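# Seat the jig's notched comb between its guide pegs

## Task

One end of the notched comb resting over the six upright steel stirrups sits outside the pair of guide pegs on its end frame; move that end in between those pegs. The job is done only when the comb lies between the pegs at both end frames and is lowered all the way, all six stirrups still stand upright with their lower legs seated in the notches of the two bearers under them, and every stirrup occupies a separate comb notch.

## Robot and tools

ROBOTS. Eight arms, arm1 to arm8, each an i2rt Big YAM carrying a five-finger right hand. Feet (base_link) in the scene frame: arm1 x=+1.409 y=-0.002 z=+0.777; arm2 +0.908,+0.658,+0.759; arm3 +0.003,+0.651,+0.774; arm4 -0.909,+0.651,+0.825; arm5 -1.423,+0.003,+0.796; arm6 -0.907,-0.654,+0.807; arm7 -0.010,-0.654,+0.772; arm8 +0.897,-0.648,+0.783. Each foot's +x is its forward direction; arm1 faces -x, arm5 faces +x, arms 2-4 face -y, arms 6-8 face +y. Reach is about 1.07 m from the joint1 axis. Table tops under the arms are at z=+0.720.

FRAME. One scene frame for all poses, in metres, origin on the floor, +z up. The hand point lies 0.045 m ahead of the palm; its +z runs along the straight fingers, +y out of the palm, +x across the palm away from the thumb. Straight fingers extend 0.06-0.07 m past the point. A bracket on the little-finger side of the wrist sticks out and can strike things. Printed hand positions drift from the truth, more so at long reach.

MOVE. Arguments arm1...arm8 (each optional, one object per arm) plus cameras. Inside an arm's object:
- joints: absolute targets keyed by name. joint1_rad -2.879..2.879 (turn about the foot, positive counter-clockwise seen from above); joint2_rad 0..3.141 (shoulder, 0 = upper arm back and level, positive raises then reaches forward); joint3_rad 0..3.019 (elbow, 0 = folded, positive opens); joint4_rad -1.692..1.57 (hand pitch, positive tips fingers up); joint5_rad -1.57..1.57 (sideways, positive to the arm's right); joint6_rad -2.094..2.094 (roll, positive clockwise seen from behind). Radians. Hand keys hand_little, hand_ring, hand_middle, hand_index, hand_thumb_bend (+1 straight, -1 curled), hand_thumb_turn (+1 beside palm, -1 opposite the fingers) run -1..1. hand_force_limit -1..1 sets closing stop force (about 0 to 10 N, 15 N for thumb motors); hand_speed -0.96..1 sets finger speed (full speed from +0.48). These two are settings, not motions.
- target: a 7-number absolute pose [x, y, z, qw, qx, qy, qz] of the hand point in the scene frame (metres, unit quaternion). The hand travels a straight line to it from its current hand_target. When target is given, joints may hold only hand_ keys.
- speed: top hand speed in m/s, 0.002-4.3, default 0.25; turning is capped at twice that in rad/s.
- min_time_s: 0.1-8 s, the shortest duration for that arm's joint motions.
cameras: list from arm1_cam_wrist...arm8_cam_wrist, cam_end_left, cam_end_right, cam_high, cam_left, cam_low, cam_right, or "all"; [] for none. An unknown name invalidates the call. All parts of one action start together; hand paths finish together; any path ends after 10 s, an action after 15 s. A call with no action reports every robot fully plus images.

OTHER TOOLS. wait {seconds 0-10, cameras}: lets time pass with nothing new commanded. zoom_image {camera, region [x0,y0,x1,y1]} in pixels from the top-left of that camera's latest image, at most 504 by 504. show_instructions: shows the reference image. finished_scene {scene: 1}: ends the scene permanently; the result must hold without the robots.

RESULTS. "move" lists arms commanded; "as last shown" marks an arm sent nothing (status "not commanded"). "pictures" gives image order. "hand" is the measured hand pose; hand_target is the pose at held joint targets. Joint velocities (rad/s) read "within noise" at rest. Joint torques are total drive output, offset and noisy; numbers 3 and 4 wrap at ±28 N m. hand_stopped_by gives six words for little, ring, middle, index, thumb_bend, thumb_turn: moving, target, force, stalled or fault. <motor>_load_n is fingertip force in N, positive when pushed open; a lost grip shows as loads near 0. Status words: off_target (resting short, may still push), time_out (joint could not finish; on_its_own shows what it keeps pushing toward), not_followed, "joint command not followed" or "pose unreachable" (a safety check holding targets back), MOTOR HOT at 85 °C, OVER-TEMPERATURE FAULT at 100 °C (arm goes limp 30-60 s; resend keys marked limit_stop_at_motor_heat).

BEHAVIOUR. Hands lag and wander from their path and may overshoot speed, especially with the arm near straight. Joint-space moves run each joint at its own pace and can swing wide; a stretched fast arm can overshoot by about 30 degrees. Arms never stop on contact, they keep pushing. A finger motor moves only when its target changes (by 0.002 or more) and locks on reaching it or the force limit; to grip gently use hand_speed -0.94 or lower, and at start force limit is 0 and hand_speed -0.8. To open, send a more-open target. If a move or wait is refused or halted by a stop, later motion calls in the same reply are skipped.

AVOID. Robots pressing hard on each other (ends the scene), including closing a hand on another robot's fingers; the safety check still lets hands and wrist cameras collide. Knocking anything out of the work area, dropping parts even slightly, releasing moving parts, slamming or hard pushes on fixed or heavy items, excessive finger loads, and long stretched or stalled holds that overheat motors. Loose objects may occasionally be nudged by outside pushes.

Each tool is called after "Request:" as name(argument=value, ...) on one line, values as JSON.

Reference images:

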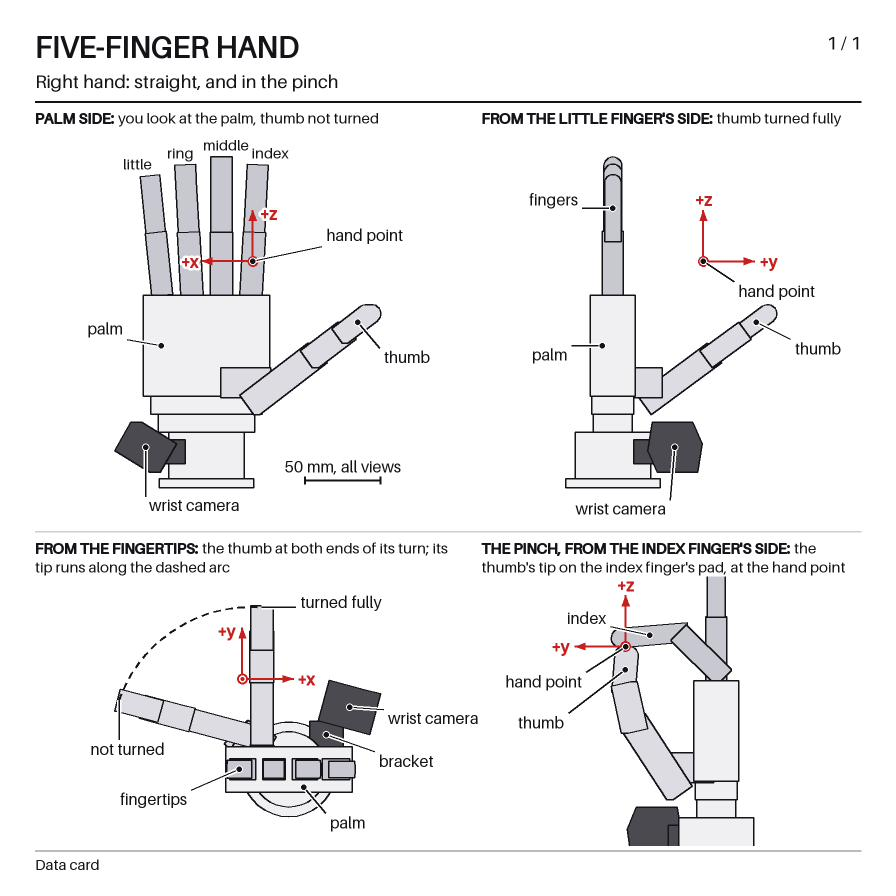

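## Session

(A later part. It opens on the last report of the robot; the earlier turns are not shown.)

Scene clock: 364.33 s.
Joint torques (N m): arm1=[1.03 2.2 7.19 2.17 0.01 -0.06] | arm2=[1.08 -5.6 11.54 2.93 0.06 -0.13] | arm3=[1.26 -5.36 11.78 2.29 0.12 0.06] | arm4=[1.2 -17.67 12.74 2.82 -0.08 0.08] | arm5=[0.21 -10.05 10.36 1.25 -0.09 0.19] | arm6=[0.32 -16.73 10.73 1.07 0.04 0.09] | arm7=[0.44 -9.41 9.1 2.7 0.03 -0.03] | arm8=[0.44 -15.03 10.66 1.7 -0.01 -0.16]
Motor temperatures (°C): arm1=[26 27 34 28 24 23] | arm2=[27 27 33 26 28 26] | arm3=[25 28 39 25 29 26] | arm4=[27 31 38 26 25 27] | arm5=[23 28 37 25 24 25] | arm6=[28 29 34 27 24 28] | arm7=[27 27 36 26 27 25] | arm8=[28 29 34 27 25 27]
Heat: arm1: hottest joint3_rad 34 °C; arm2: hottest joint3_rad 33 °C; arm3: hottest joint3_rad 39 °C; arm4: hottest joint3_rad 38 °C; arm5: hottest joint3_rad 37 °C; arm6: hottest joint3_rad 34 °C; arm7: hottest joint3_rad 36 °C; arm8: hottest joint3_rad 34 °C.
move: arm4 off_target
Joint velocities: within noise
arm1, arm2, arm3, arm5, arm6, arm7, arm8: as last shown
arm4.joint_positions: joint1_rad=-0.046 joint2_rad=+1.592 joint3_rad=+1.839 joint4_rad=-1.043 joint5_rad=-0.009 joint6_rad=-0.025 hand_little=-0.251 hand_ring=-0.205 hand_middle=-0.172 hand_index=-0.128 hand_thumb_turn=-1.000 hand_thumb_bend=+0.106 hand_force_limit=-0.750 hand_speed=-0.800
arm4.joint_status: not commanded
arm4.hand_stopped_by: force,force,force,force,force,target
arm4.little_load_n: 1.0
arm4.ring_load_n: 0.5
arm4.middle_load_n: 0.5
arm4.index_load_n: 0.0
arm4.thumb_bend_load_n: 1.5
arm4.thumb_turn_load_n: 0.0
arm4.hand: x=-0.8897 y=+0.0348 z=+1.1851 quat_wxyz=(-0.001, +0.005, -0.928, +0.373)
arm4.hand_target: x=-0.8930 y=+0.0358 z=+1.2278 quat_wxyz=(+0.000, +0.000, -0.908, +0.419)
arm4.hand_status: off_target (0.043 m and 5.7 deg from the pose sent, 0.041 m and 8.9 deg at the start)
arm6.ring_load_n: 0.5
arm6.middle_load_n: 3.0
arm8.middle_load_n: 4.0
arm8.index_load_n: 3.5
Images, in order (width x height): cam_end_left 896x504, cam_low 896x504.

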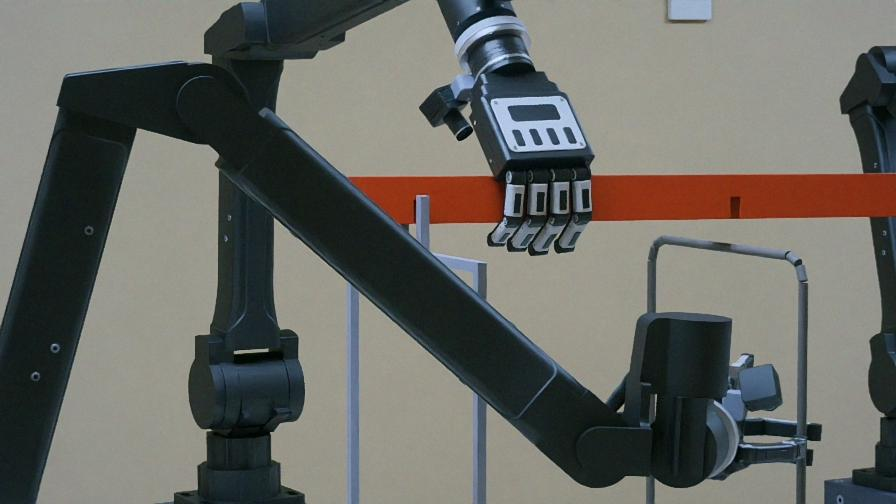

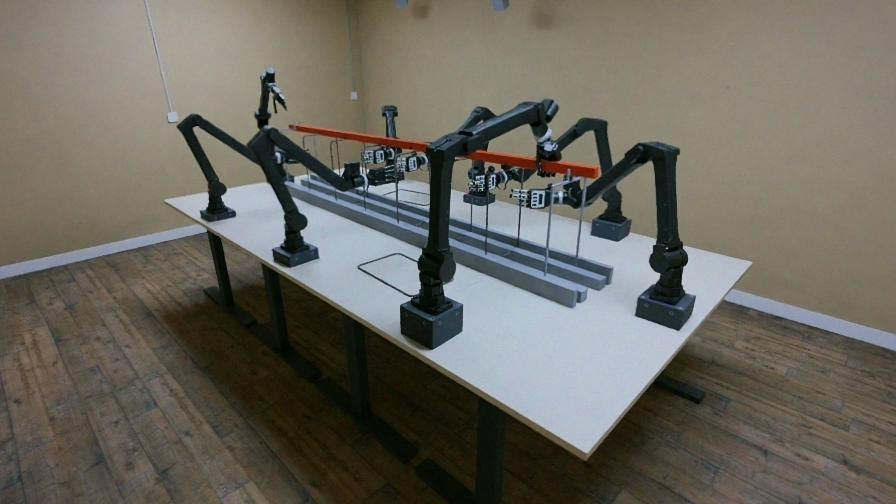

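Request:
move(arm4={"target": [-0.893, 0.035, 1.213, 0, 0, 0.9081, -0.4187], "speed": 0.02}, cameras=["cam_end_left", "cam_low"])

Request:
zoom_image(camera="cam_end_left", region=[370, 140, 470, 240])

Scene clock: 366.80 s.
Joint torques (N m): arm1=[1.03 2.14 7.19 2.17 0.01 -0.06] | arm2=[1.32 -6.24 11.48 2.96 0.06 -0.1] | arm3=[1.32 -5.54 11.71 2.39 0.13 0.07] | arm4=[1.49 -16.97 12.11 2.67 -0.1 0.04] | arm5=[0.56 -11.16 10.37 1.33 -0.07 0.1] | arm6=[0.32 -16.79 10.73 1.11 0.04 0.07] | arm7=[0.44 -9.41 9.09 2.73 0.03 -0.03] | arm8=[0.44 -15.03 10.65 1.72 -0.01 -0.16]
Motor temperatures (°C): arm1=[26 27 34 28 24 23] | arm2=[27 27 33 26 28 26] | arm3=[25 28 39 25 29 26] | arm4=[27 31 38 26 25 27] | arm5=[23 28 37 25 24 25] | arm6=[28 29 34 27 24 28] | arm7=[27 27 36 26 27 25] | arm8=[28 29 34 27 25 27]
Heat: arm1: hottest joint3_rad 34 °C; arm2: hottest joint3_rad 33 °C; arm3: hottest joint3_rad 39 °C; arm4: hottest joint3_rad 38 °C; arm5: hottest joint3_rad 37 °C; arm6: hottest joint3_rad 34 °C; arm7: hottest joint3_rad 36 °C; arm8: hottest joint3_rad 34 °C.
move: arm4 off_target
Joint velocities: within noise
arm1, arm2, arm3, arm5, arm6, arm7, arm8: as last shown
arm4.joint_positions: joint1_rad=-0.046 joint2_rad=+1.574 joint3_rad=+1.788 joint4_rad=-0.996 joint5_rad=-0.009 joint6_rad=-0.025 hand_little=-0.251 hand_ring=-0.205 hand_middle=-0.172 hand_index=-0.128 hand_thumb_turn=-1.000 hand_thumb_bend=+0.106 hand_force_limit=-0.750 hand_speed=-0.800
arm4.joint_status: not commanded
arm4.hand_stopped_by: force,force,force,force,force,target
arm4.little_load_n: 1.0
arm4.ring_load_n: 0.5
arm4.middle_load_n: 0.0
arm4.index_load_n: 0.0
arm4.thumb_bend_load_n: 1.5
arm4.thumb_turn_load_n: 0.0
arm4.hand: x=-0.8896 y=+0.0356 z=+1.1765 quat_wxyz=(+0.000, +0.005, -0.925, +0.380)
arm4.hand_target: x=-0.8930 y=+0.0363 z=+1.2128 quat_wxyz=(+0.000, +0.000, -0.908, +0.418)
arm4.hand_status: off_target (0.037 m and 4.9 deg from the pose sent, 0.028 m and 5.7 deg at the start)
arm6.ring_load_n: 0.0
arm6.middle_load_n: 2.5
arm8.middle_load_n: 3.5
Images, in order (width x height): cam_end_left 896x504, cam_low 896x504.

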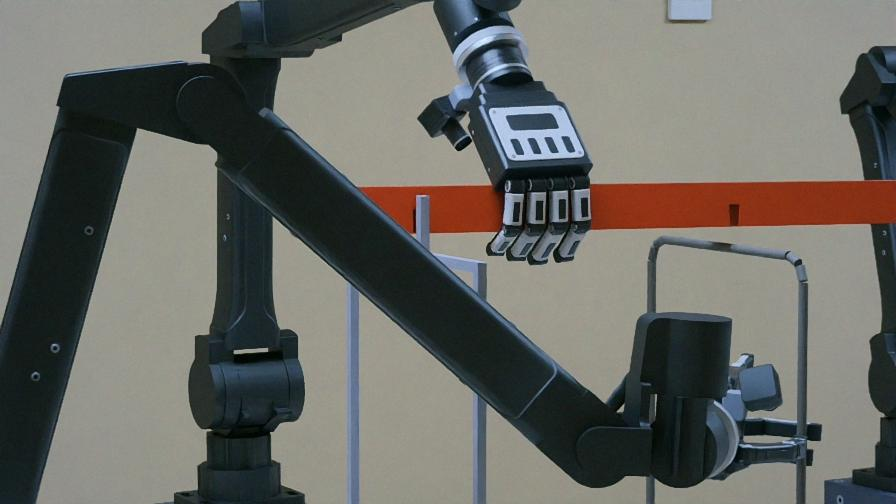

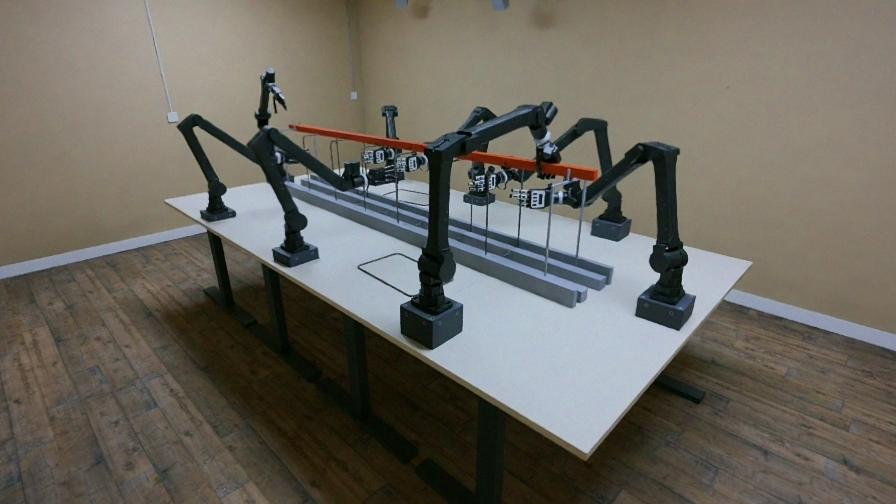

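Scaled by 5.040 from the camera's image (finer frame: 1280x720).

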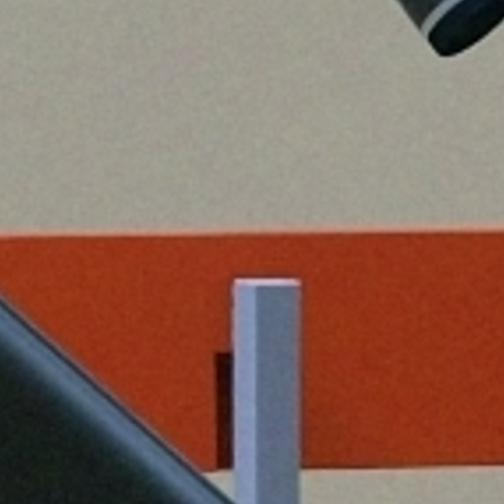

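Request:
wait(seconds=0.1, cameras=["cam_left", "cam_right", "cam_end_right", "cam_low"])

Request:
zoom_image(camera="cam_right", region=[350, 165, 450, 225])

Request:
zoom_image(camera="cam_right", region=[490, 165, 590, 225])

Request:
zoom_image(camera="cam_right", region=[200, 165, 300, 225])

Request:
zoom_image(camera="cam_end_right", region=[600, 140, 880, 260])

Request:
zoom_image(camera="cam_left", region=[50, 140, 150, 200])

Request:
zoom_image(camera="cam_left", region=[190, 140, 290, 200])

Scene clock: 368.07 s.
Joint torques (N m): arm1=[0.97 2.14 7.2 2.17 0.01 -0.06] | arm2=[1.49 -5.89 11.58 2.78 0.08 -0.14] | arm3=[1.26 -5.36 11.74 2.35 0.13 0.09] | arm4=[3.08 -16.62 12.07 2.86 -0.14 0.12] | arm5=[1.26 -11.11 10.21 1.2 -0.06 0.19] | arm6=[0.38 -16.73 10.73 1.14 0.04 0.07] | arm7=[0.44 -9.41 9.09 2.73 0.04 -0.03] | arm8=[0.5 -14.97 10.65 1.73 -0.01 -0.16]
Motor temperatures (°C): arm1=[26 27 34 28 24 23] | arm2=[27 27 33 26 28 26] | arm3=[25 28 39 25 29 26] | arm4=[27 31 38 26 25 27] | arm5=[23 28 37 25 24 25] | arm6=[28 29 34 27 24 28] | arm7=[27 27 36 26 27 25] | arm8=[28 29 34 27 25 27]
Heat: arm1: hottest joint3_rad 34 °C; arm2: hottest joint3_rad 33 °C; arm3: hottest joint3_rad 39 °C; arm4: hottest joint3_rad 38 °C; arm5: hottest joint3_rad 37 °C; arm6: hottest joint3_rad 34 °C; arm7: hottest joint3_rad 36 °C; arm8: hottest joint3_rad 34 °C.
Joint velocities: within noise
arm1.joint_positions: joint1_rad=-0.231 joint2_rad=+0.645 joint3_rad=+1.413 joint4_rad=-1.267 joint5_rad=-0.072 joint6_rad=-1.343 hand_little=+1.000 hand_ring=+1.000 hand_middle=+1.000 hand_index=+1.000 hand_thumb_turn=+1.000 hand_thumb_bend=+1.000 hand_force_limit=+0.000 hand_speed=-0.800
arm1.joint_status: not commanded
arm1.hand_stopped_by: target,target,target,target,target,target
arm1.little_load_n: 0.0
arm1.ring_load_n: 0.0
arm1.middle_load_n: 0.0
arm1.index_load_n: 0.0
arm1.thumb_bend_load_n: 0.0
arm1.thumb_turn_load_n: 0.0
arm1.hand: x=+1.1652 y=+0.0793 z=+1.2859 quat_wxyz=(+0.508, -0.157, -0.846, +0.039)
arm1.hand_target: x=+1.1665 y=+0.0790 z=+1.2930 quat_wxyz=(+0.515, -0.155, -0.842, +0.040)
arm1.hand_status: not commanded
arm2.joint_positions: joint1_rad=-0.091 joint2_rad=+1.278 joint3_rad=+0.599 joint4_rad=+0.681 joint5_rad=-0.104 joint6_rad=-1.576 hand_little=+1.000 hand_ring=+1.000 hand_middle=-0.110 hand_index=-0.094 hand_thumb_turn=-1.000 hand_thumb_bend=+0.000 hand_force_limit=-0.300 hand_speed=-0.940
arm2.joint_status: not commanded
arm2.hand_stopped_by: target,target,force,force,target,target
arm2.little_load_n: 0.0
arm2.ring_load_n: 0.0
arm2.middle_load_n: 4.0
arm2.index_load_n: 4.0
arm2.thumb_bend_load_n: 1.0
arm2.thumb_turn_load_n: 0.0
arm2.hand: x=+0.8106 y=+0.1169 z=+1.0019 quat_wxyz=(+0.502, +0.501, -0.498, +0.499)
arm2.hand_target: x=+0.8112 y=+0.1045 z=+1.0249 quat_wxyz=(+0.513, +0.487, -0.487, +0.513)
arm2.hand_status: not commanded
arm3.joint_positions: joint1_rad=-0.206 joint2_rad=+1.271 joint3_rad=+0.531 joint4_rad=+0.740 joint5_rad=-0.164 joint6_rad=-1.567 hand_little=+1.000 hand_ring=+1.000 hand_middle=-0.115 hand_index=-0.111 hand_thumb_turn=-1.000 hand_thumb_bend=+0.000 hand_force_limit=-0.300 hand_speed=-0.940
arm3.joint_status: not commanded
arm3.hand_stopped_by: target,target,force,force,target,target
arm3.little_load_n: 0.0
arm3.ring_load_n: 0.0
arm3.middle_load_n: 3.5
arm3.index_load_n: 3.5
arm3.thumb_bend_load_n: 0.5
arm3.thumb_turn_load_n: 0.0
arm3.hand: x=-0.1123 y=+0.1324 z=+1.0030 quat_wxyz=(+0.503, +0.497, -0.498, +0.502)
arm3.hand_target: x=-0.1117 y=+0.1204 z=+1.0250 quat_wxyz=(+0.513, +0.487, -0.487, +0.513)
arm3.hand_status: not commanded
arm4.joint_positions: joint1_rad=-0.046 joint2_rad=+1.574 joint3_rad=+1.788 joint4_rad=-0.996 joint5_rad=-0.009 joint6_rad=-0.025 hand_little=-0.251 hand_ring=-0.205 hand_middle=-0.172 hand_index=-0.128 hand_thumb_turn=-1.000 hand_thumb_bend=+0.106 hand_force_limit=-0.750 hand_speed=-0.800
arm4.joint_status: not commanded
arm4.hand_stopped_by: force,force,force,force,force,target
arm4.little_load_n: 1.5
arm4.ring_load_n: 0.5
arm4.middle_load_n: 0.5
arm4.index_load_n: 0.0
arm4.thumb_bend_load_n: 1.5
arm4.thumb_turn_load_n: 0.0
arm4.hand: x=-0.8896 y=+0.0356 z=+1.1765 quat_wxyz=(+0.000, +0.005, -0.925, +0.380)
arm4.hand_target: x=-0.8930 y=+0.0363 z=+1.2128 quat_wxyz=(+0.000, +0.000, -0.908, +0.418)
arm4.hand_status: off_target (0.037 m and 4.9 deg from the pose sent, 0.028 m and 5.7 deg at the start)
arm5.joint_positions: joint1_rad=-0.373 joint2_rad=+1.826 joint3_rad=+1.130 joint4_rad=+0.675 joint5_rad=-1.122 joint6_rad=-1.600 hand_little=+1.000 hand_ring=+1.000 hand_middle=-0.104 hand_index=-0.096 hand_thumb_turn=-1.000 hand_thumb_bend=+0.000 hand_force_limit=-0.300 hand_speed=-0.940
arm5.joint_status: not commanded
arm5.hand_stopped_by: target,target,force,force,target,target
arm5.little_load_n: 0.5
arm5.ring_load_n: 0.0
arm5.middle_load_n: 4.0
arm5.index_load_n: 3.5
arm5.thumb_bend_load_n: 0.5
arm5.thumb_turn_load_n: 0.0
arm5.hand: x=-0.7221 y=-0.0900 z=+0.9884 quat_wxyz=(-0.271, +0.657, +0.269, +0.650)
arm5.hand_target: x=-0.7089 y=-0.0918 z=+0.9983 quat_wxyz=(-0.270, +0.653, +0.271, +0.654)
arm5.hand_status: not commanded
arm6.joint_positions: joint1_rad=-0.922 joint2_rad=+1.853 joint3_rad=+1.156 joint4_rad=+0.671 joint5_rad=-0.879 joint6_rad=-1.575 hand_little=+1.000 hand_ring=+1.000 hand_middle=-0.097 hand_index=-0.089 hand_thumb_turn=-1.000 hand_thumb_bend=+0.000 hand_force_limit=-0.300 hand_speed=-0.940
arm6.joint_status: not commanded
arm6.hand_stopped_by: target,target,force,force,target,target
arm6.little_load_n: 0.0
arm6.ring_load_n: 0.0
arm6.middle_load_n: 2.5
arm6.index_load_n: 4.5
arm6.thumb_bend_load_n: 1.0
arm6.thumb_turn_load_n: 0.0
arm6.hand: x=-0.4137 y=-0.1065 z=+1.0013 quat_wxyz=(-0.498, +0.508, +0.500, +0.494)
arm6.hand_target: x=-0.4114 y=-0.0985 z=+1.0170 quat_wxyz=(-0.500, +0.500, +0.500, +0.500)
arm6.hand_status: not commanded
arm7.joint_positions: joint1_rad=-0.340 joint2_rad=+1.324 joint3_rad=+0.624 joint4_rad=+0.710 joint5_rad=-0.337 joint6_rad=-1.580 hand_little=+1.000 hand_ring=+1.000 hand_middle=-0.111 hand_index=-0.090 hand_thumb_turn=-1.000 hand_thumb_bend=+0.000 hand_force_limit=-0.300 hand_speed=-0.940
arm7.joint_status: not commanded
arm7.hand_stopped_by: target,target,force,force,target,target
arm7.little_load_n: 0.0
arm7.ring_load_n: 0.0
arm7.middle_load_n: 4.0
arm7.index_load_n: 3.0
arm7.thumb_bend_load_n: 0.5
arm7.thumb_turn_load_n: 0.0
arm7.hand: x=+0.1720 y=-0.1160 z=+1.0047 quat_wxyz=(-0.500, +0.499, +0.502, +0.500)
arm7.hand_target: x=+0.1740 y=-0.1036 z=+1.0301 quat_wxyz=(-0.509, +0.482, +0.493, +0.516)
arm7.hand_status: not commanded
arm8.joint_positions: joint1_rad=+0.936 joint2_rad=+1.867 joint3_rad=+1.232 joint4_rad=+0.619 joint5_rad=+0.938 joint6_rad=-1.556 hand_little=+1.000 hand_ring=+1.000 hand_middle=-0.101 hand_index=-0.096 hand_thumb_turn=-1.000 hand_thumb_bend=+0.000 hand_force_limit=-0.300 hand_speed=-0.940
arm8.joint_status: not commanded
arm8.hand_stopped_by: target,target,force,force,target,target
arm8.little_load_n: 0.0
arm8.ring_load_n: 0.0
arm8.middle_load_n: 4.0
arm8.index_load_n: 4.0
arm8.thumb_bend_load_n: 0.0
arm8.thumb_turn_load_n: 0.5
arm8.hand: x=+0.4877 y=-0.1135 z=+0.9959 quat_wxyz=(-0.499, +0.501, +0.503, +0.497)
arm8.hand_target: x=+0.4833 y=-0.1072 z=+1.0001 quat_wxyz=(-0.500, +0.500, +0.500, +0.500)
arm8.hand_status: not commanded
wait: 0.10 s; at rest from the start
pictures: cam_end_right, cam_left, cam_low, cam_right
Images, in order (width x height): cam_end_right 896x504, cam_left 896x504, cam_low 896x504, cam_right 896x504.

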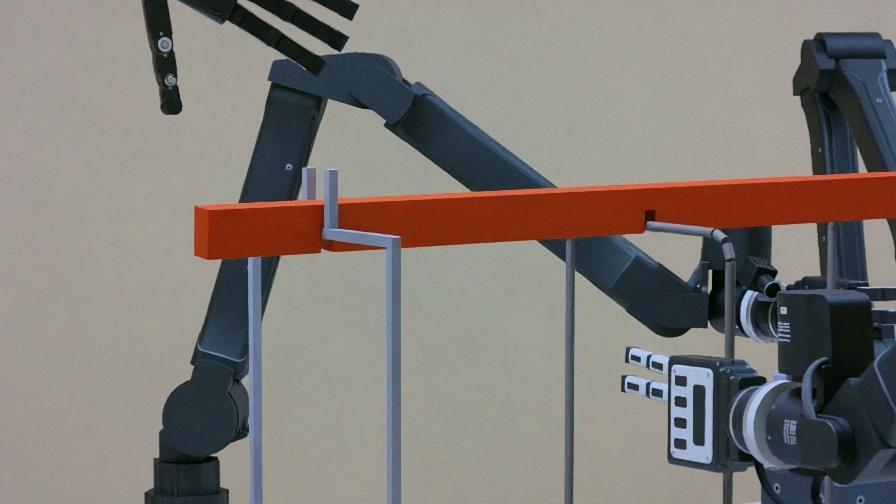

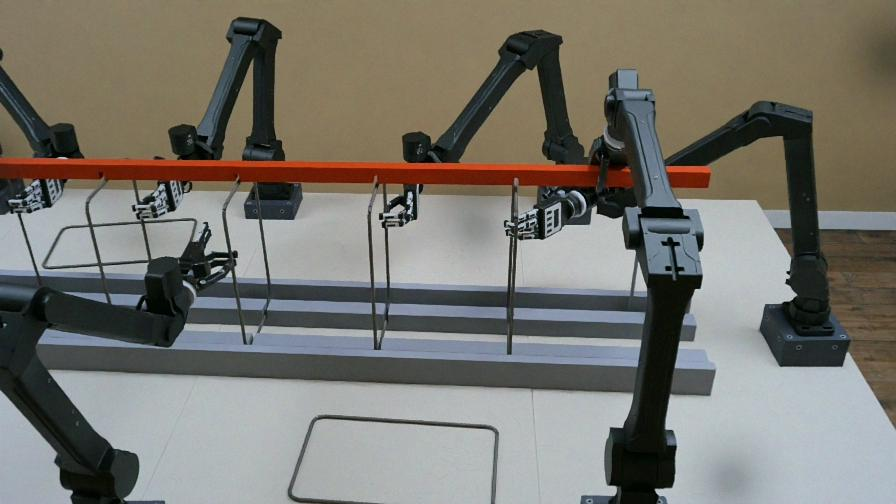

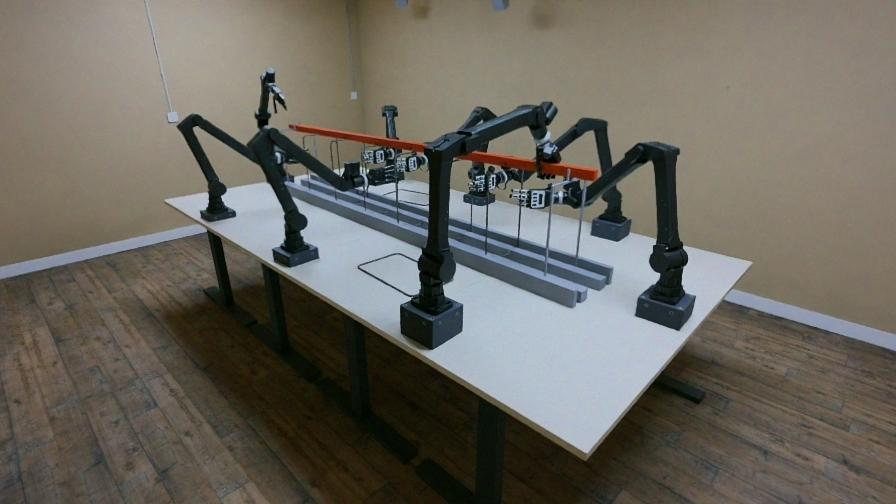

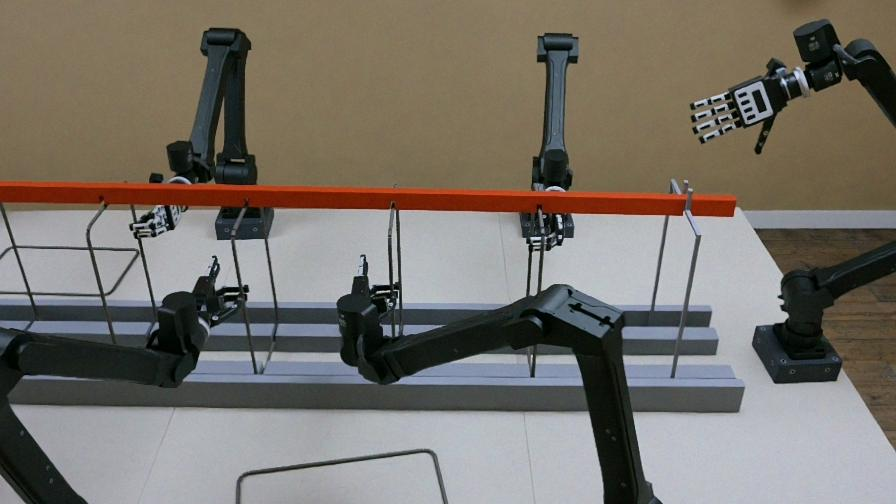

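Scaled by 5.040 from the camera's image (finer frame: 1280x720).

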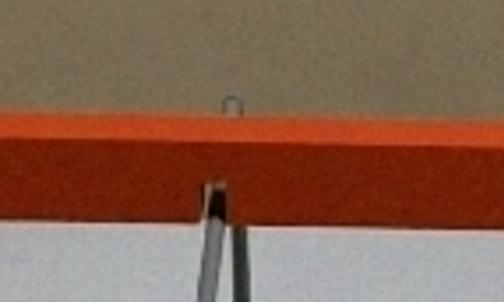

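Scaled by 5.040 from the camera's image (finer frame: 1280x720).

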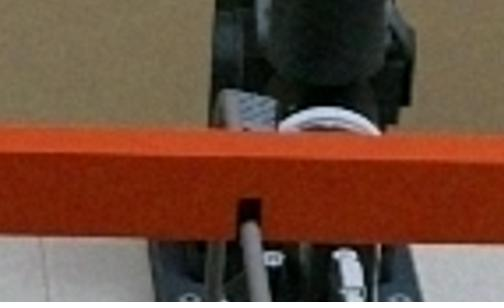

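Scaled by 5.040 from the camera's image (finer frame: 1280x720).

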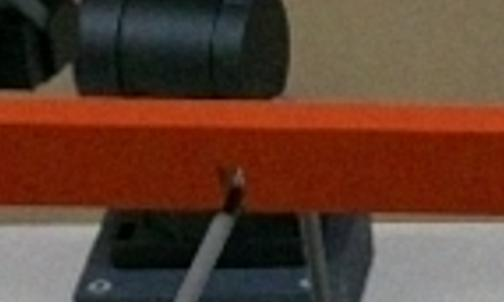

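Scaled by 1.800 from the camera's image (finer frame: 1280x720).

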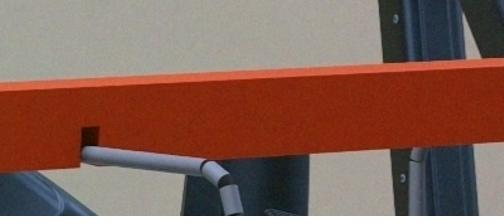

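Scaled by 5.040 from the camera's image (finer frame: 1280x720).

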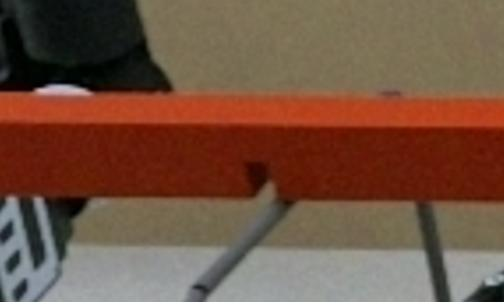

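Scaled by 5.040 from the camera's image (finer frame: 1280x720).

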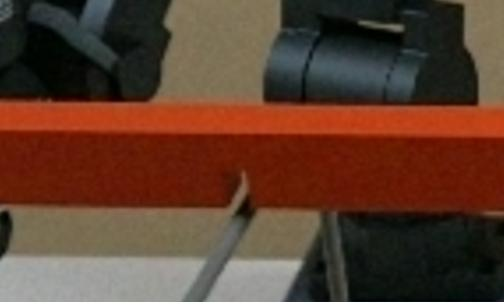

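Request:
move(arm7={"target": [0.1800, -0.1036, 1.0301, -0.509, 0.482, 0.493, 0.516], "speed": 0.02}, cameras=["cam_left", "cam_right"])

Request:
zoom_image(camera="cam_right", region=[210, 170, 280, 220])

Request:
zoom_image(camera="cam_left", region=[65, 150, 135, 200])

Scene clock: 374.27 s.
Joint torques (N m): arm1=[0.97 2.2 7.2 2.17 0.01 -0.06] | arm2=[1.08 -6.18 11.52 2.93 0.09 -0.13] | arm3=[1.08 -5.48 11.81 2.33 0.12 0.08] | arm4=[1.38 -17.73 12.25 2.82 -0.11 0.02] | arm5=[1.32 -10.87 10.32 1.25 -0.14 0.15] | arm6=[0.26 -16.79 10.76 1.11 0.05 0.07] | arm7=[-0.5 -9.35 9.16 2.73 -0.19 -0.03] | arm8=[0.44 -14.97 10.65 1.72 -0.01 -0.16]
Motor temperatures (°C): arm1=[26 27 34 28 24 23] | arm2=[27 27 33 26 28 26] | arm3=[25 28 39 25 29 26] | arm4=[27 30 39 26 25 26] | arm5=[23 28 37 25 24 25] | arm6=[28 29 34 27 24 28] | arm7=[27 27 36 26 27 25] | arm8=[28 29 34 27 25 27]
Heat: arm1: hottest joint3_rad 34 °C; arm2: hottest joint3_rad 33 °C; arm3: hottest joint3_rad 39 °C; arm4: hottest joint3_rad 39 °C; arm5: hottest joint3_rad 37 °C; arm6: hottest joint3_rad 34 °C; arm7: hottest joint3_rad 36 °C; arm8: hottest joint3_rad 34 °C.
move: arm7 off_target
Joint velocities: within noise
arm1, arm2, arm3, arm4, arm5, arm6, arm8: as last shown
arm2.thumb_bend_load_n: 0.5
arm4.little_load_n: 1.0
arm5.little_load_n: 0.0
arm7.joint_positions: joint1_rad=-0.342 joint2_rad=+1.324 joint3_rad=+0.624 joint4_rad=+0.710 joint5_rad=-0.346 joint6_rad=-1.580 hand_little=+1.000 hand_ring=+1.000 hand_middle=-0.111 hand_index=-0.090 hand_thumb_turn=-1.000 hand_thumb_bend=+0.000 hand_force_limit=-0.300 hand_speed=-0.940
arm7.joint_status: not commanded
arm7.hand_stopped_by: target,target,force,force,target,target
arm7.little_load_n: 0.0
arm7.ring_load_n: 0.0
arm7.middle_load_n: 4.0
arm7.index_load_n: 3.0
arm7.thumb_bend_load_n: 0.5
arm7.thumb_turn_load_n: 0.0
arm7.hand: x=+0.1712 y=-0.1158 z=+1.0047 quat_wxyz=(-0.501, +0.497, +0.503, +0.498)
arm7.hand_target: x=+0.1794 y=-0.1052 z=+1.0302 quat_wxyz=(-0.509, +0.482, +0.493, +0.516)
arm7.hand_status: off_target (0.030 m and 3.1 deg from the pose sent, 0.029 m and 3.1 deg at the start)
arm8.index_load_n: 3.5
arm8.thumb_turn_load_n: 0.0
Images, in order (width x height): cam_left 896x504, cam_right 896x504.

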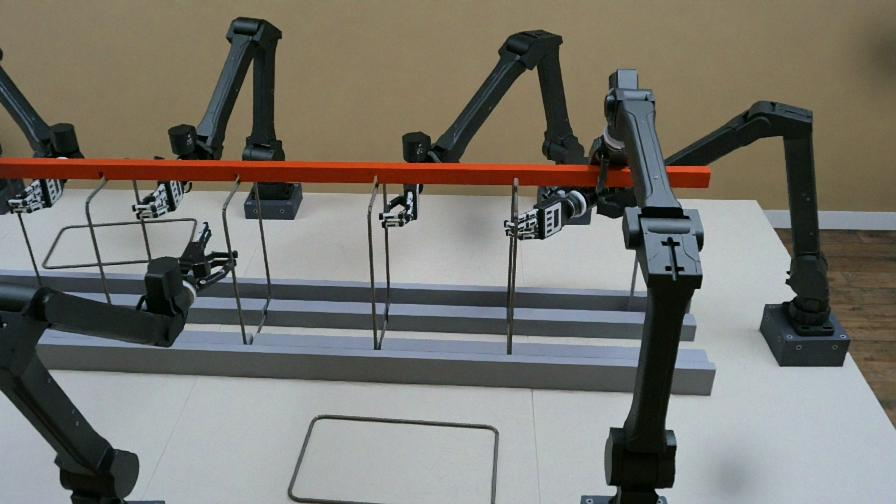

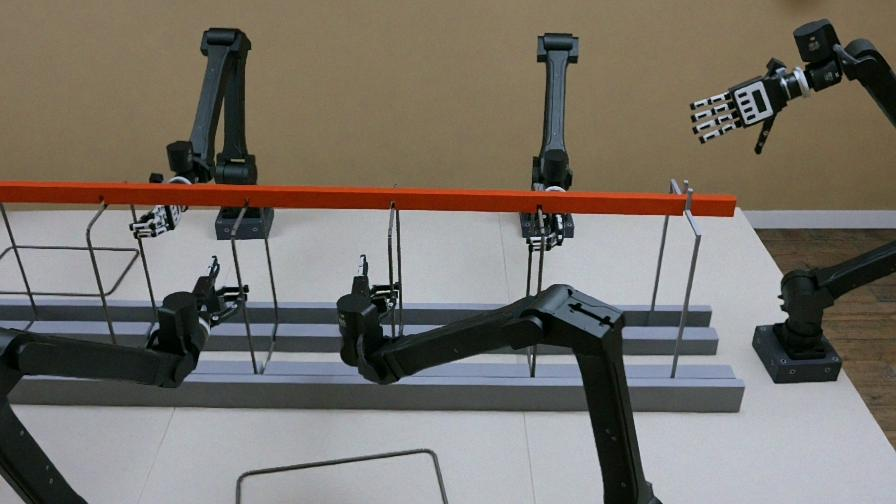

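Scaled by 7.200 from the camera's image (finer frame: 1280x720).

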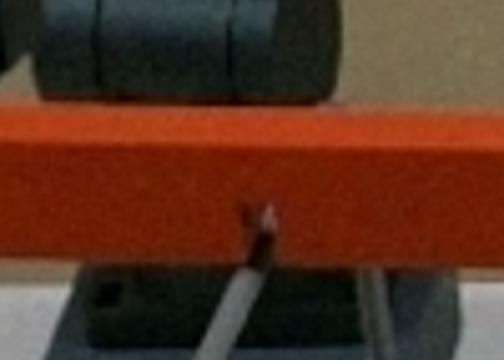

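Scaled by 7.200 from the camera's image (finer frame: 1280x720).

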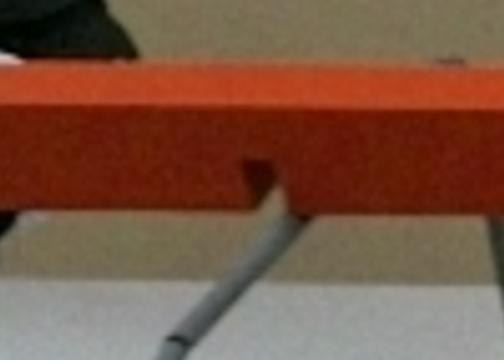

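Request:
zoom_image(camera="cam_left", region=[205, 150, 275, 200])

Request:
zoom_image(camera="cam_left", region=[345, 150, 415, 200])

Request:
zoom_image(camera="cam_left", region=[480, 150, 550, 200])

Request:
zoom_image(camera="cam_right", region=[70, 170, 140, 220])

Request:
zoom_image(camera="cam_right", region=[360, 170, 430, 220])

Scaled by 7.200 from the camera's image (finer frame: 1280x720).

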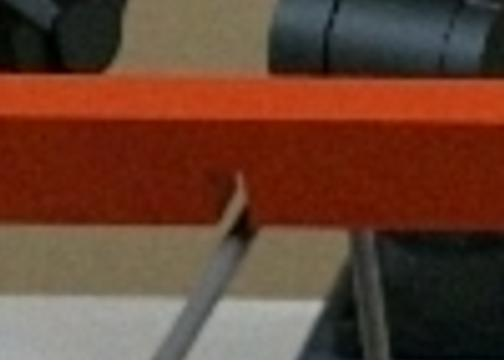

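Scaled by 7.200 from the camera's image (finer frame: 1280x720).

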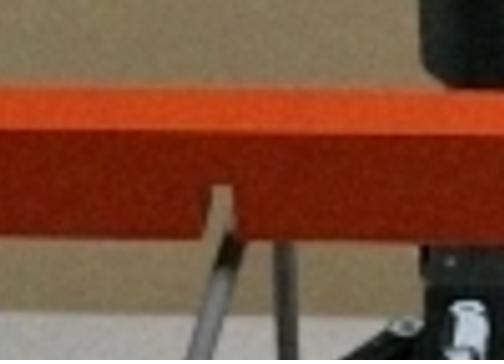

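Scaled by 7.200 from the camera's image (finer frame: 1280x720).

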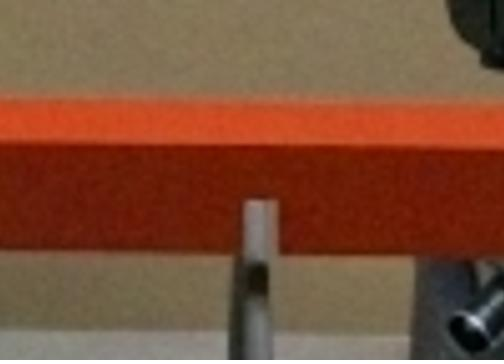

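Scaled by 7.200 from the camera's image (finer frame: 1280x720).

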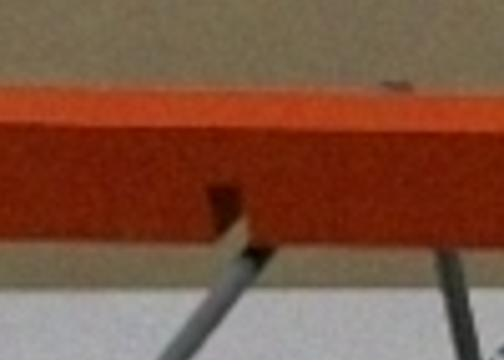

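Scaled by 7.200 from the camera's image (finer frame: 1280x720).

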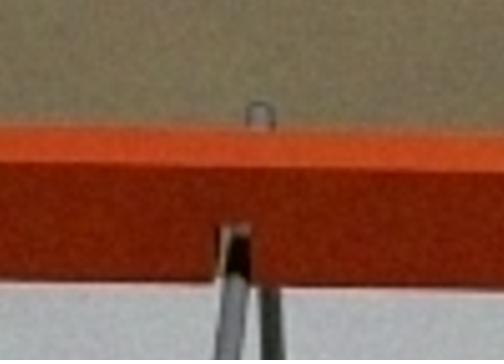

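Request:
move(arm7={"target": [0.1860, -0.1036, 1.0301, -0.509, 0.482, 0.493, 0.516], "speed": 0.03}, cameras=["cam_left", "cam_right"])

Request:
zoom_image(camera="cam_right", region=[210, 170, 280, 220])

Request:
zoom_image(camera="cam_left", region=[65, 150, 135, 200])

Scene clock: 386.30 s.
Joint torques (N m): arm1=[1.03 2.2 7.2 2.15 0.01 -0.06] | arm2=[1.49 -6.42 11.51 2.99 0.11 -0.15] | arm3=[1.26 -5.54 11.79 2.32 0.13 0.07] | arm4=[2.02 -17.79 12.34 2.41 -0.17 0.02] | arm5=[0.21 -11.28 10.22 1.26 -0.11 0.16] | arm6=[0.26 -16.67 10.73 1.13 0.06 0.07] | arm7=[-0.56 -9.17 9.28 2.73 -0.1 -0.02] | arm8=[0.44 -15.03 10.65 1.72 -0.02 -0.16]
Motor temperatures (°C): arm1=[26 27 34 28 24 23] | arm2=[27 27 33 26 28 26] | arm3=[25 28 39 25 29 26] | arm4=[27 30 39 26 25 26] | arm5=[23 28 37 25 24 25] | arm6=[28 29 34 27 24 28] | arm7=[27 27 36 26 27 25] | arm8=[28 29 34 27 25 27]
Heat: arm1: hottest joint3_rad 34 °C; arm2: hottest joint3_rad 33 °C; arm3: hottest joint3_rad 39 °C; arm4: hottest joint3_rad 39 °C; arm5: hottest joint3_rad 37 °C; arm6: hottest joint3_rad 34 °C; arm7: hottest joint3_rad 36 °C; arm8: hottest joint3_rad 34 °C.
move: arm7 off_target
Joint velocities: within noise
arm1, arm2, arm3, arm4, arm5, arm6, arm8: as last shown
arm4.joint_positions: joint1_rad=-0.046 joint2_rad=+1.574 joint3_rad=+1.785 joint4_rad=-0.994 joint5_rad=-0.009 joint6_rad=-0.025 hand_little=-0.251 hand_ring=-0.205 hand_middle=-0.172 hand_index=-0.128 hand_thumb_turn=-1.000 hand_thumb_bend=+0.106 hand_force_limit=-0.750 hand_speed=-0.800
arm4.little_load_n: 1.5
arm4.hand: x=-0.8896 y=+0.0356 z=+1.1754 quat_wxyz=(+0.000, +0.005, -0.925, +0.379)
arm4.hand_target: x=-0.8930 y=+0.0363 z=+1.2127 quat_wxyz=(+0.000, +0.000, -0.908, +0.418)
arm7.joint_positions: joint1_rad=-0.356 joint2_rad=+1.328 joint3_rad=+0.627 joint4_rad=+0.710 joint5_rad=-0.364 joint6_rad=-1.579 hand_little=+1.000 hand_ring=+1.000 hand_middle=-0.111 hand_index=-0.090 hand_thumb_turn=-1.000 hand_thumb_bend=+0.000 hand_force_limit=-0.300 hand_speed=-0.940
arm7.joint_status: not commanded
arm7.hand_stopped_by: target,target,force,force,target,target
arm7.little_load_n: 0.0
arm7.ring_load_n: 0.0
arm7.middle_load_n: 3.5
arm7.index_load_n: 3.0
arm7.thumb_bend_load_n: 0.5
arm7.thumb_turn_load_n: 0.0
arm7.hand: x=+0.1756 y=-0.1160 z=+1.0047 quat_wxyz=(-0.503, +0.497, +0.504, +0.497)
arm7.hand_target: x=+0.1855 y=-0.1052 z=+1.0301 quat_wxyz=(-0.509, +0.482, +0.493, +0.516)
arm7.hand_status: off_target (0.030 m and 3.1 deg from the pose sent, 0.032 m and 3.1 deg at the start)
arm8.middle_load_n: 3.5
arm8.index_load_n: 4.0
Images, in order (width x height): cam_left 896x504, cam_right 896x504.

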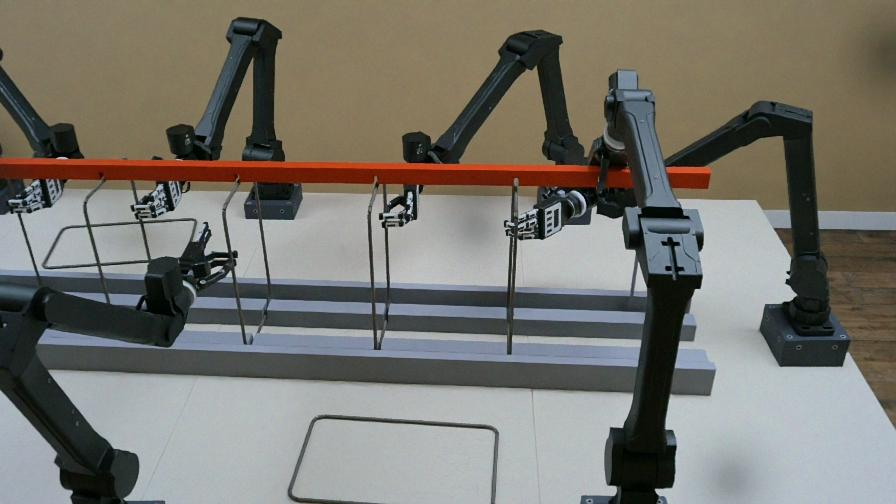

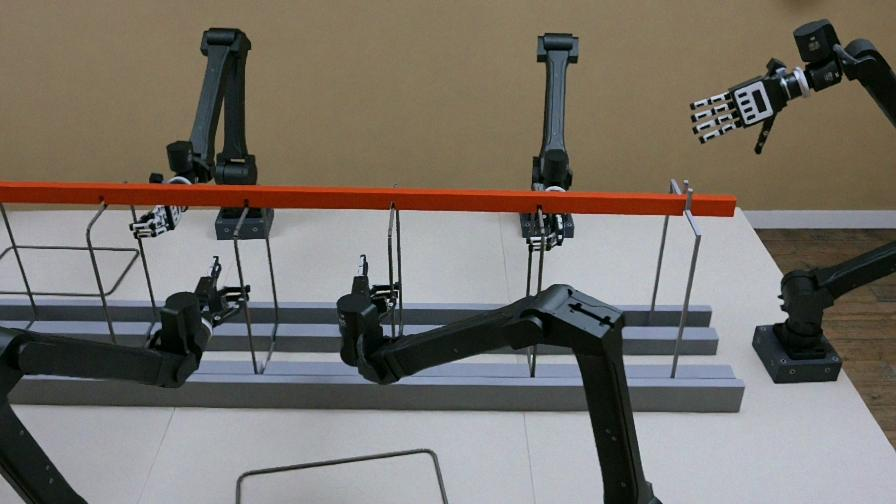

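Scaled by 7.200 from the camera's image (finer frame: 1280x720).

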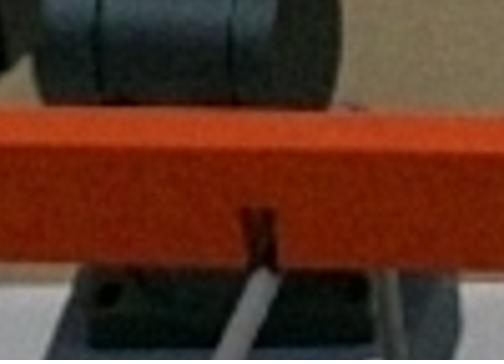

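Scaled by 7.200 from the camera's image (finer frame: 1280x720).

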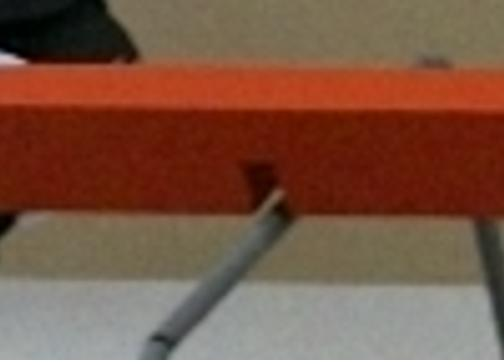

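Request:
move(arm4={"target": [-0.893, 0.035, 1.195, 0, 0, 0.9081, -0.4187], "speed": 0.02}, cameras=["cam_left", "cam_right", "cam_end_left"])

Request:
zoom_image(camera="cam_end_left", region=[370, 160, 470, 260])

Request:
zoom_image(camera="cam_right", region=[210, 170, 280, 220])

Request:
zoom_image(camera="cam_left", region=[65, 150, 135, 200])

Request:
zoom_image(camera="cam_right", region=[70, 170, 140, 220])

Request:
zoom_image(camera="cam_left", region=[205, 150, 275, 200])

Scene clock: 389.37 s.
Joint torques (N m): arm1=[1.03 2.14 7.2 2.17 0.01 -0.06] | arm2=[1.32 -6.18 11.58 2.93 0.06 -0.11] | arm3=[1.03 -5.54 11.71 2.33 0.13 0.06] | arm4=[2.2 -18.37 12.42 2.43 -0.11 0.06] | arm5=[0.56 -10.52 10.3 1.21 -0.05 0.21] | arm6=[0.21 -16.73 10.76 1.11 0.04 0.08] | arm7=[-0.62 -9.23 9.26 2.74 -0.1 -0.02] | arm8=[0.44 -14.97 10.65 1.72 -0.01 -0.16]
Motor temperatures (°C): arm1=[26 27 34 28 24 23] | arm2=[27 27 33 26 28 26] | arm3=[25 28 39 25 29 26] | arm4=[27 30 39 26 25 26] | arm5=[23 28 37 25 24 25] | arm6=[27 29 34 27 24 28] | arm7=[27 27 37 26 27 25] | arm8=[28 29 34 27 25 27]
Heat: arm1: hottest joint3_rad 34 °C; arm2: hottest joint3_rad 33 °C; arm3: hottest joint3_rad 39 °C; arm4: hottest joint3_rad 39 °C; arm5: hottest joint3_rad 37 °C; arm6: hottest joint3_rad 34 °C; arm7: hottest joint3_rad 37 °C; arm8: hottest joint3_rad 34 °C.
move: arm4 off_target
Joint velocities: within noise
arm1, arm2, arm3, arm5, arm6, arm7, arm8: as last shown
arm2.thumb_bend_load_n: 1.0
arm4.joint_positions: joint1_rad=-0.046 joint2_rad=+1.569 joint3_rad=+1.724 joint4_rad=-0.942 joint5_rad=-0.011 joint6_rad=-0.025 hand_little=-0.250 hand_ring=-0.205 hand_middle=-0.172 hand_index=-0.128 hand_thumb_turn=-1.000 hand_thumb_bend=+0.106 hand_force_limit=-0.750 hand_speed=-0.800
arm4.joint_status: not commanded
arm4.hand_stopped_by: force,force,force,force,force,target
arm4.little_load_n: 2.0
arm4.ring_load_n: 1.0
arm4.middle_load_n: 0.0
arm4.index_load_n: 0.0
arm4.thumb_bend_load_n: 1.0
arm4.thumb_turn_load_n: 0.0
arm4.hand: x=-0.8892 y=+0.0348 z=+1.1539 quat_wxyz=(-0.001, +0.005, -0.926, +0.377)
arm4.hand_target: x=-0.8929 y=+0.0364 z=+1.1947 quat_wxyz=(+0.000, +0.000, -0.908, +0.419)
arm4.hand_status: off_target (0.041 m and 5.2 deg from the pose sent, 0.020 m and 4.9 deg at the start)
arm6.thumb_bend_load_n: 1.5
arm7.index_load_n: 3.5
arm8.middle_load_n: 4.0
arm8.index_load_n: 3.5
pictures: cam_end_left, cam_left, cam_right
Images, in order (width x height): cam_end_left 896x504, cam_left 896x504, cam_right 896x504.

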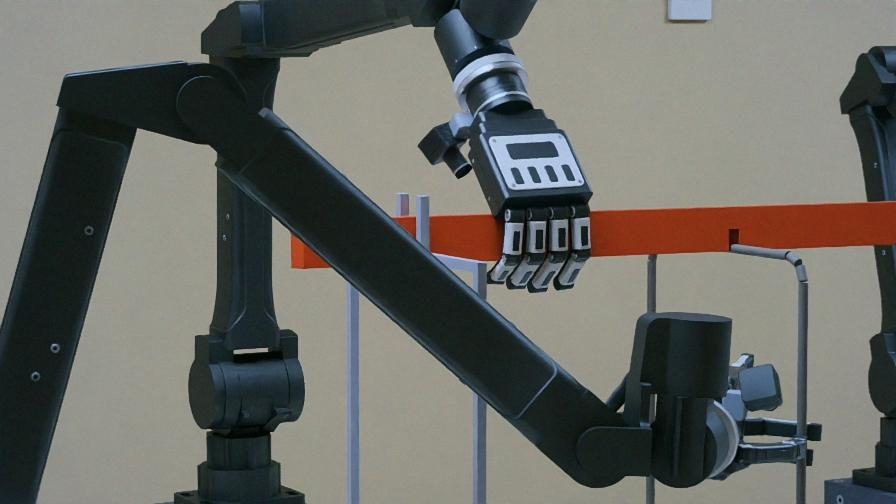

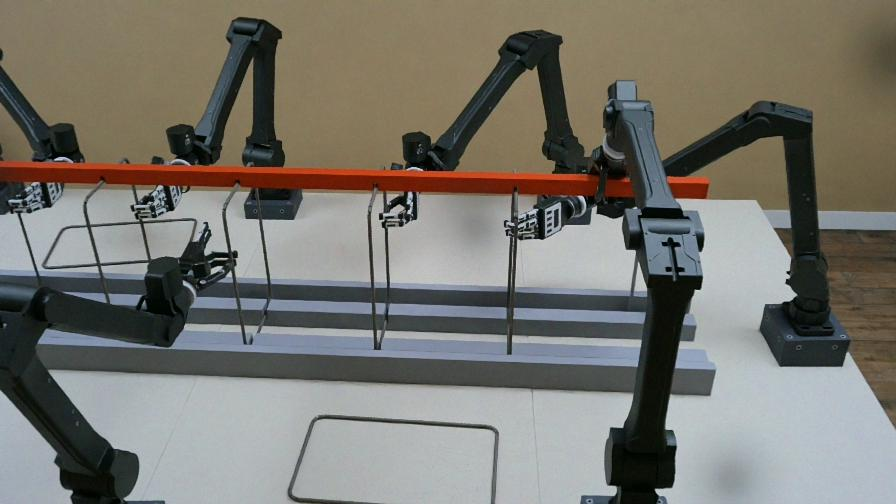

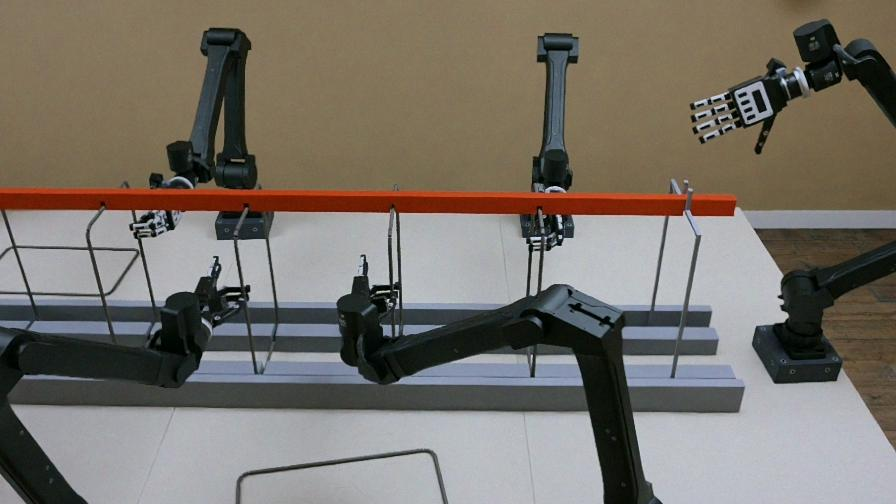

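Scaled by 5.040 from the camera's image (finer frame: 1280x720).

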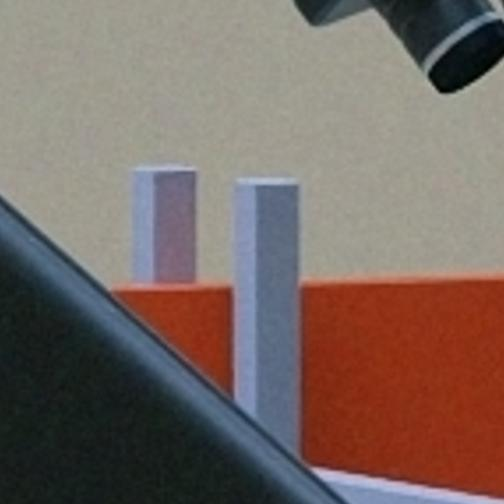

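Scaled by 7.200 from the camera's image (finer frame: 1280x720).

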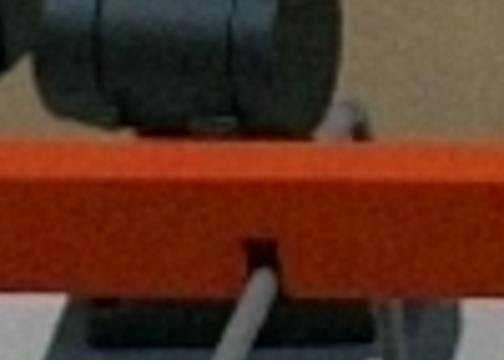

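Scaled by 7.200 from the camera's image (finer frame: 1280x720).

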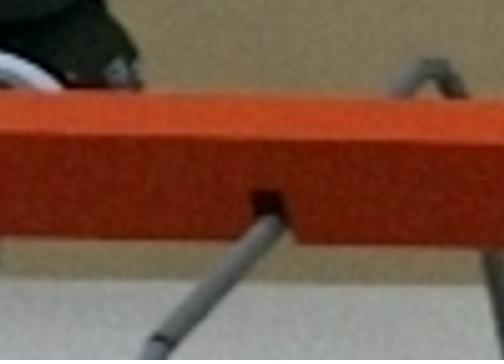

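Scaled by 7.200 from the camera's image (finer frame: 1280x720).

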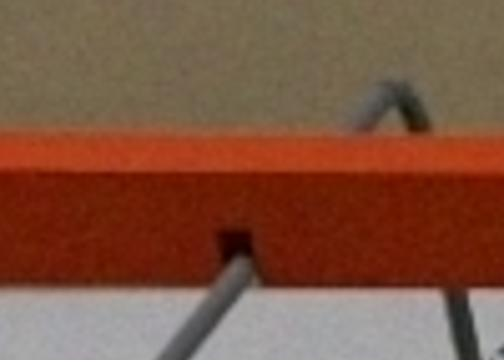

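Scaled by 7.200 from the camera's image (finer frame: 1280x720).

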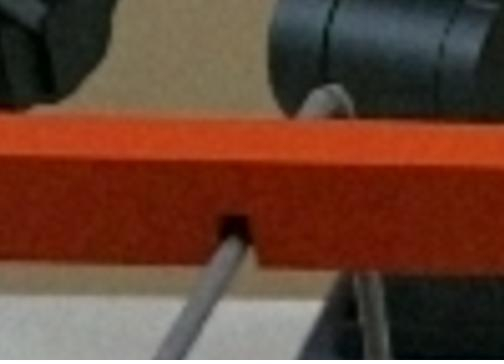

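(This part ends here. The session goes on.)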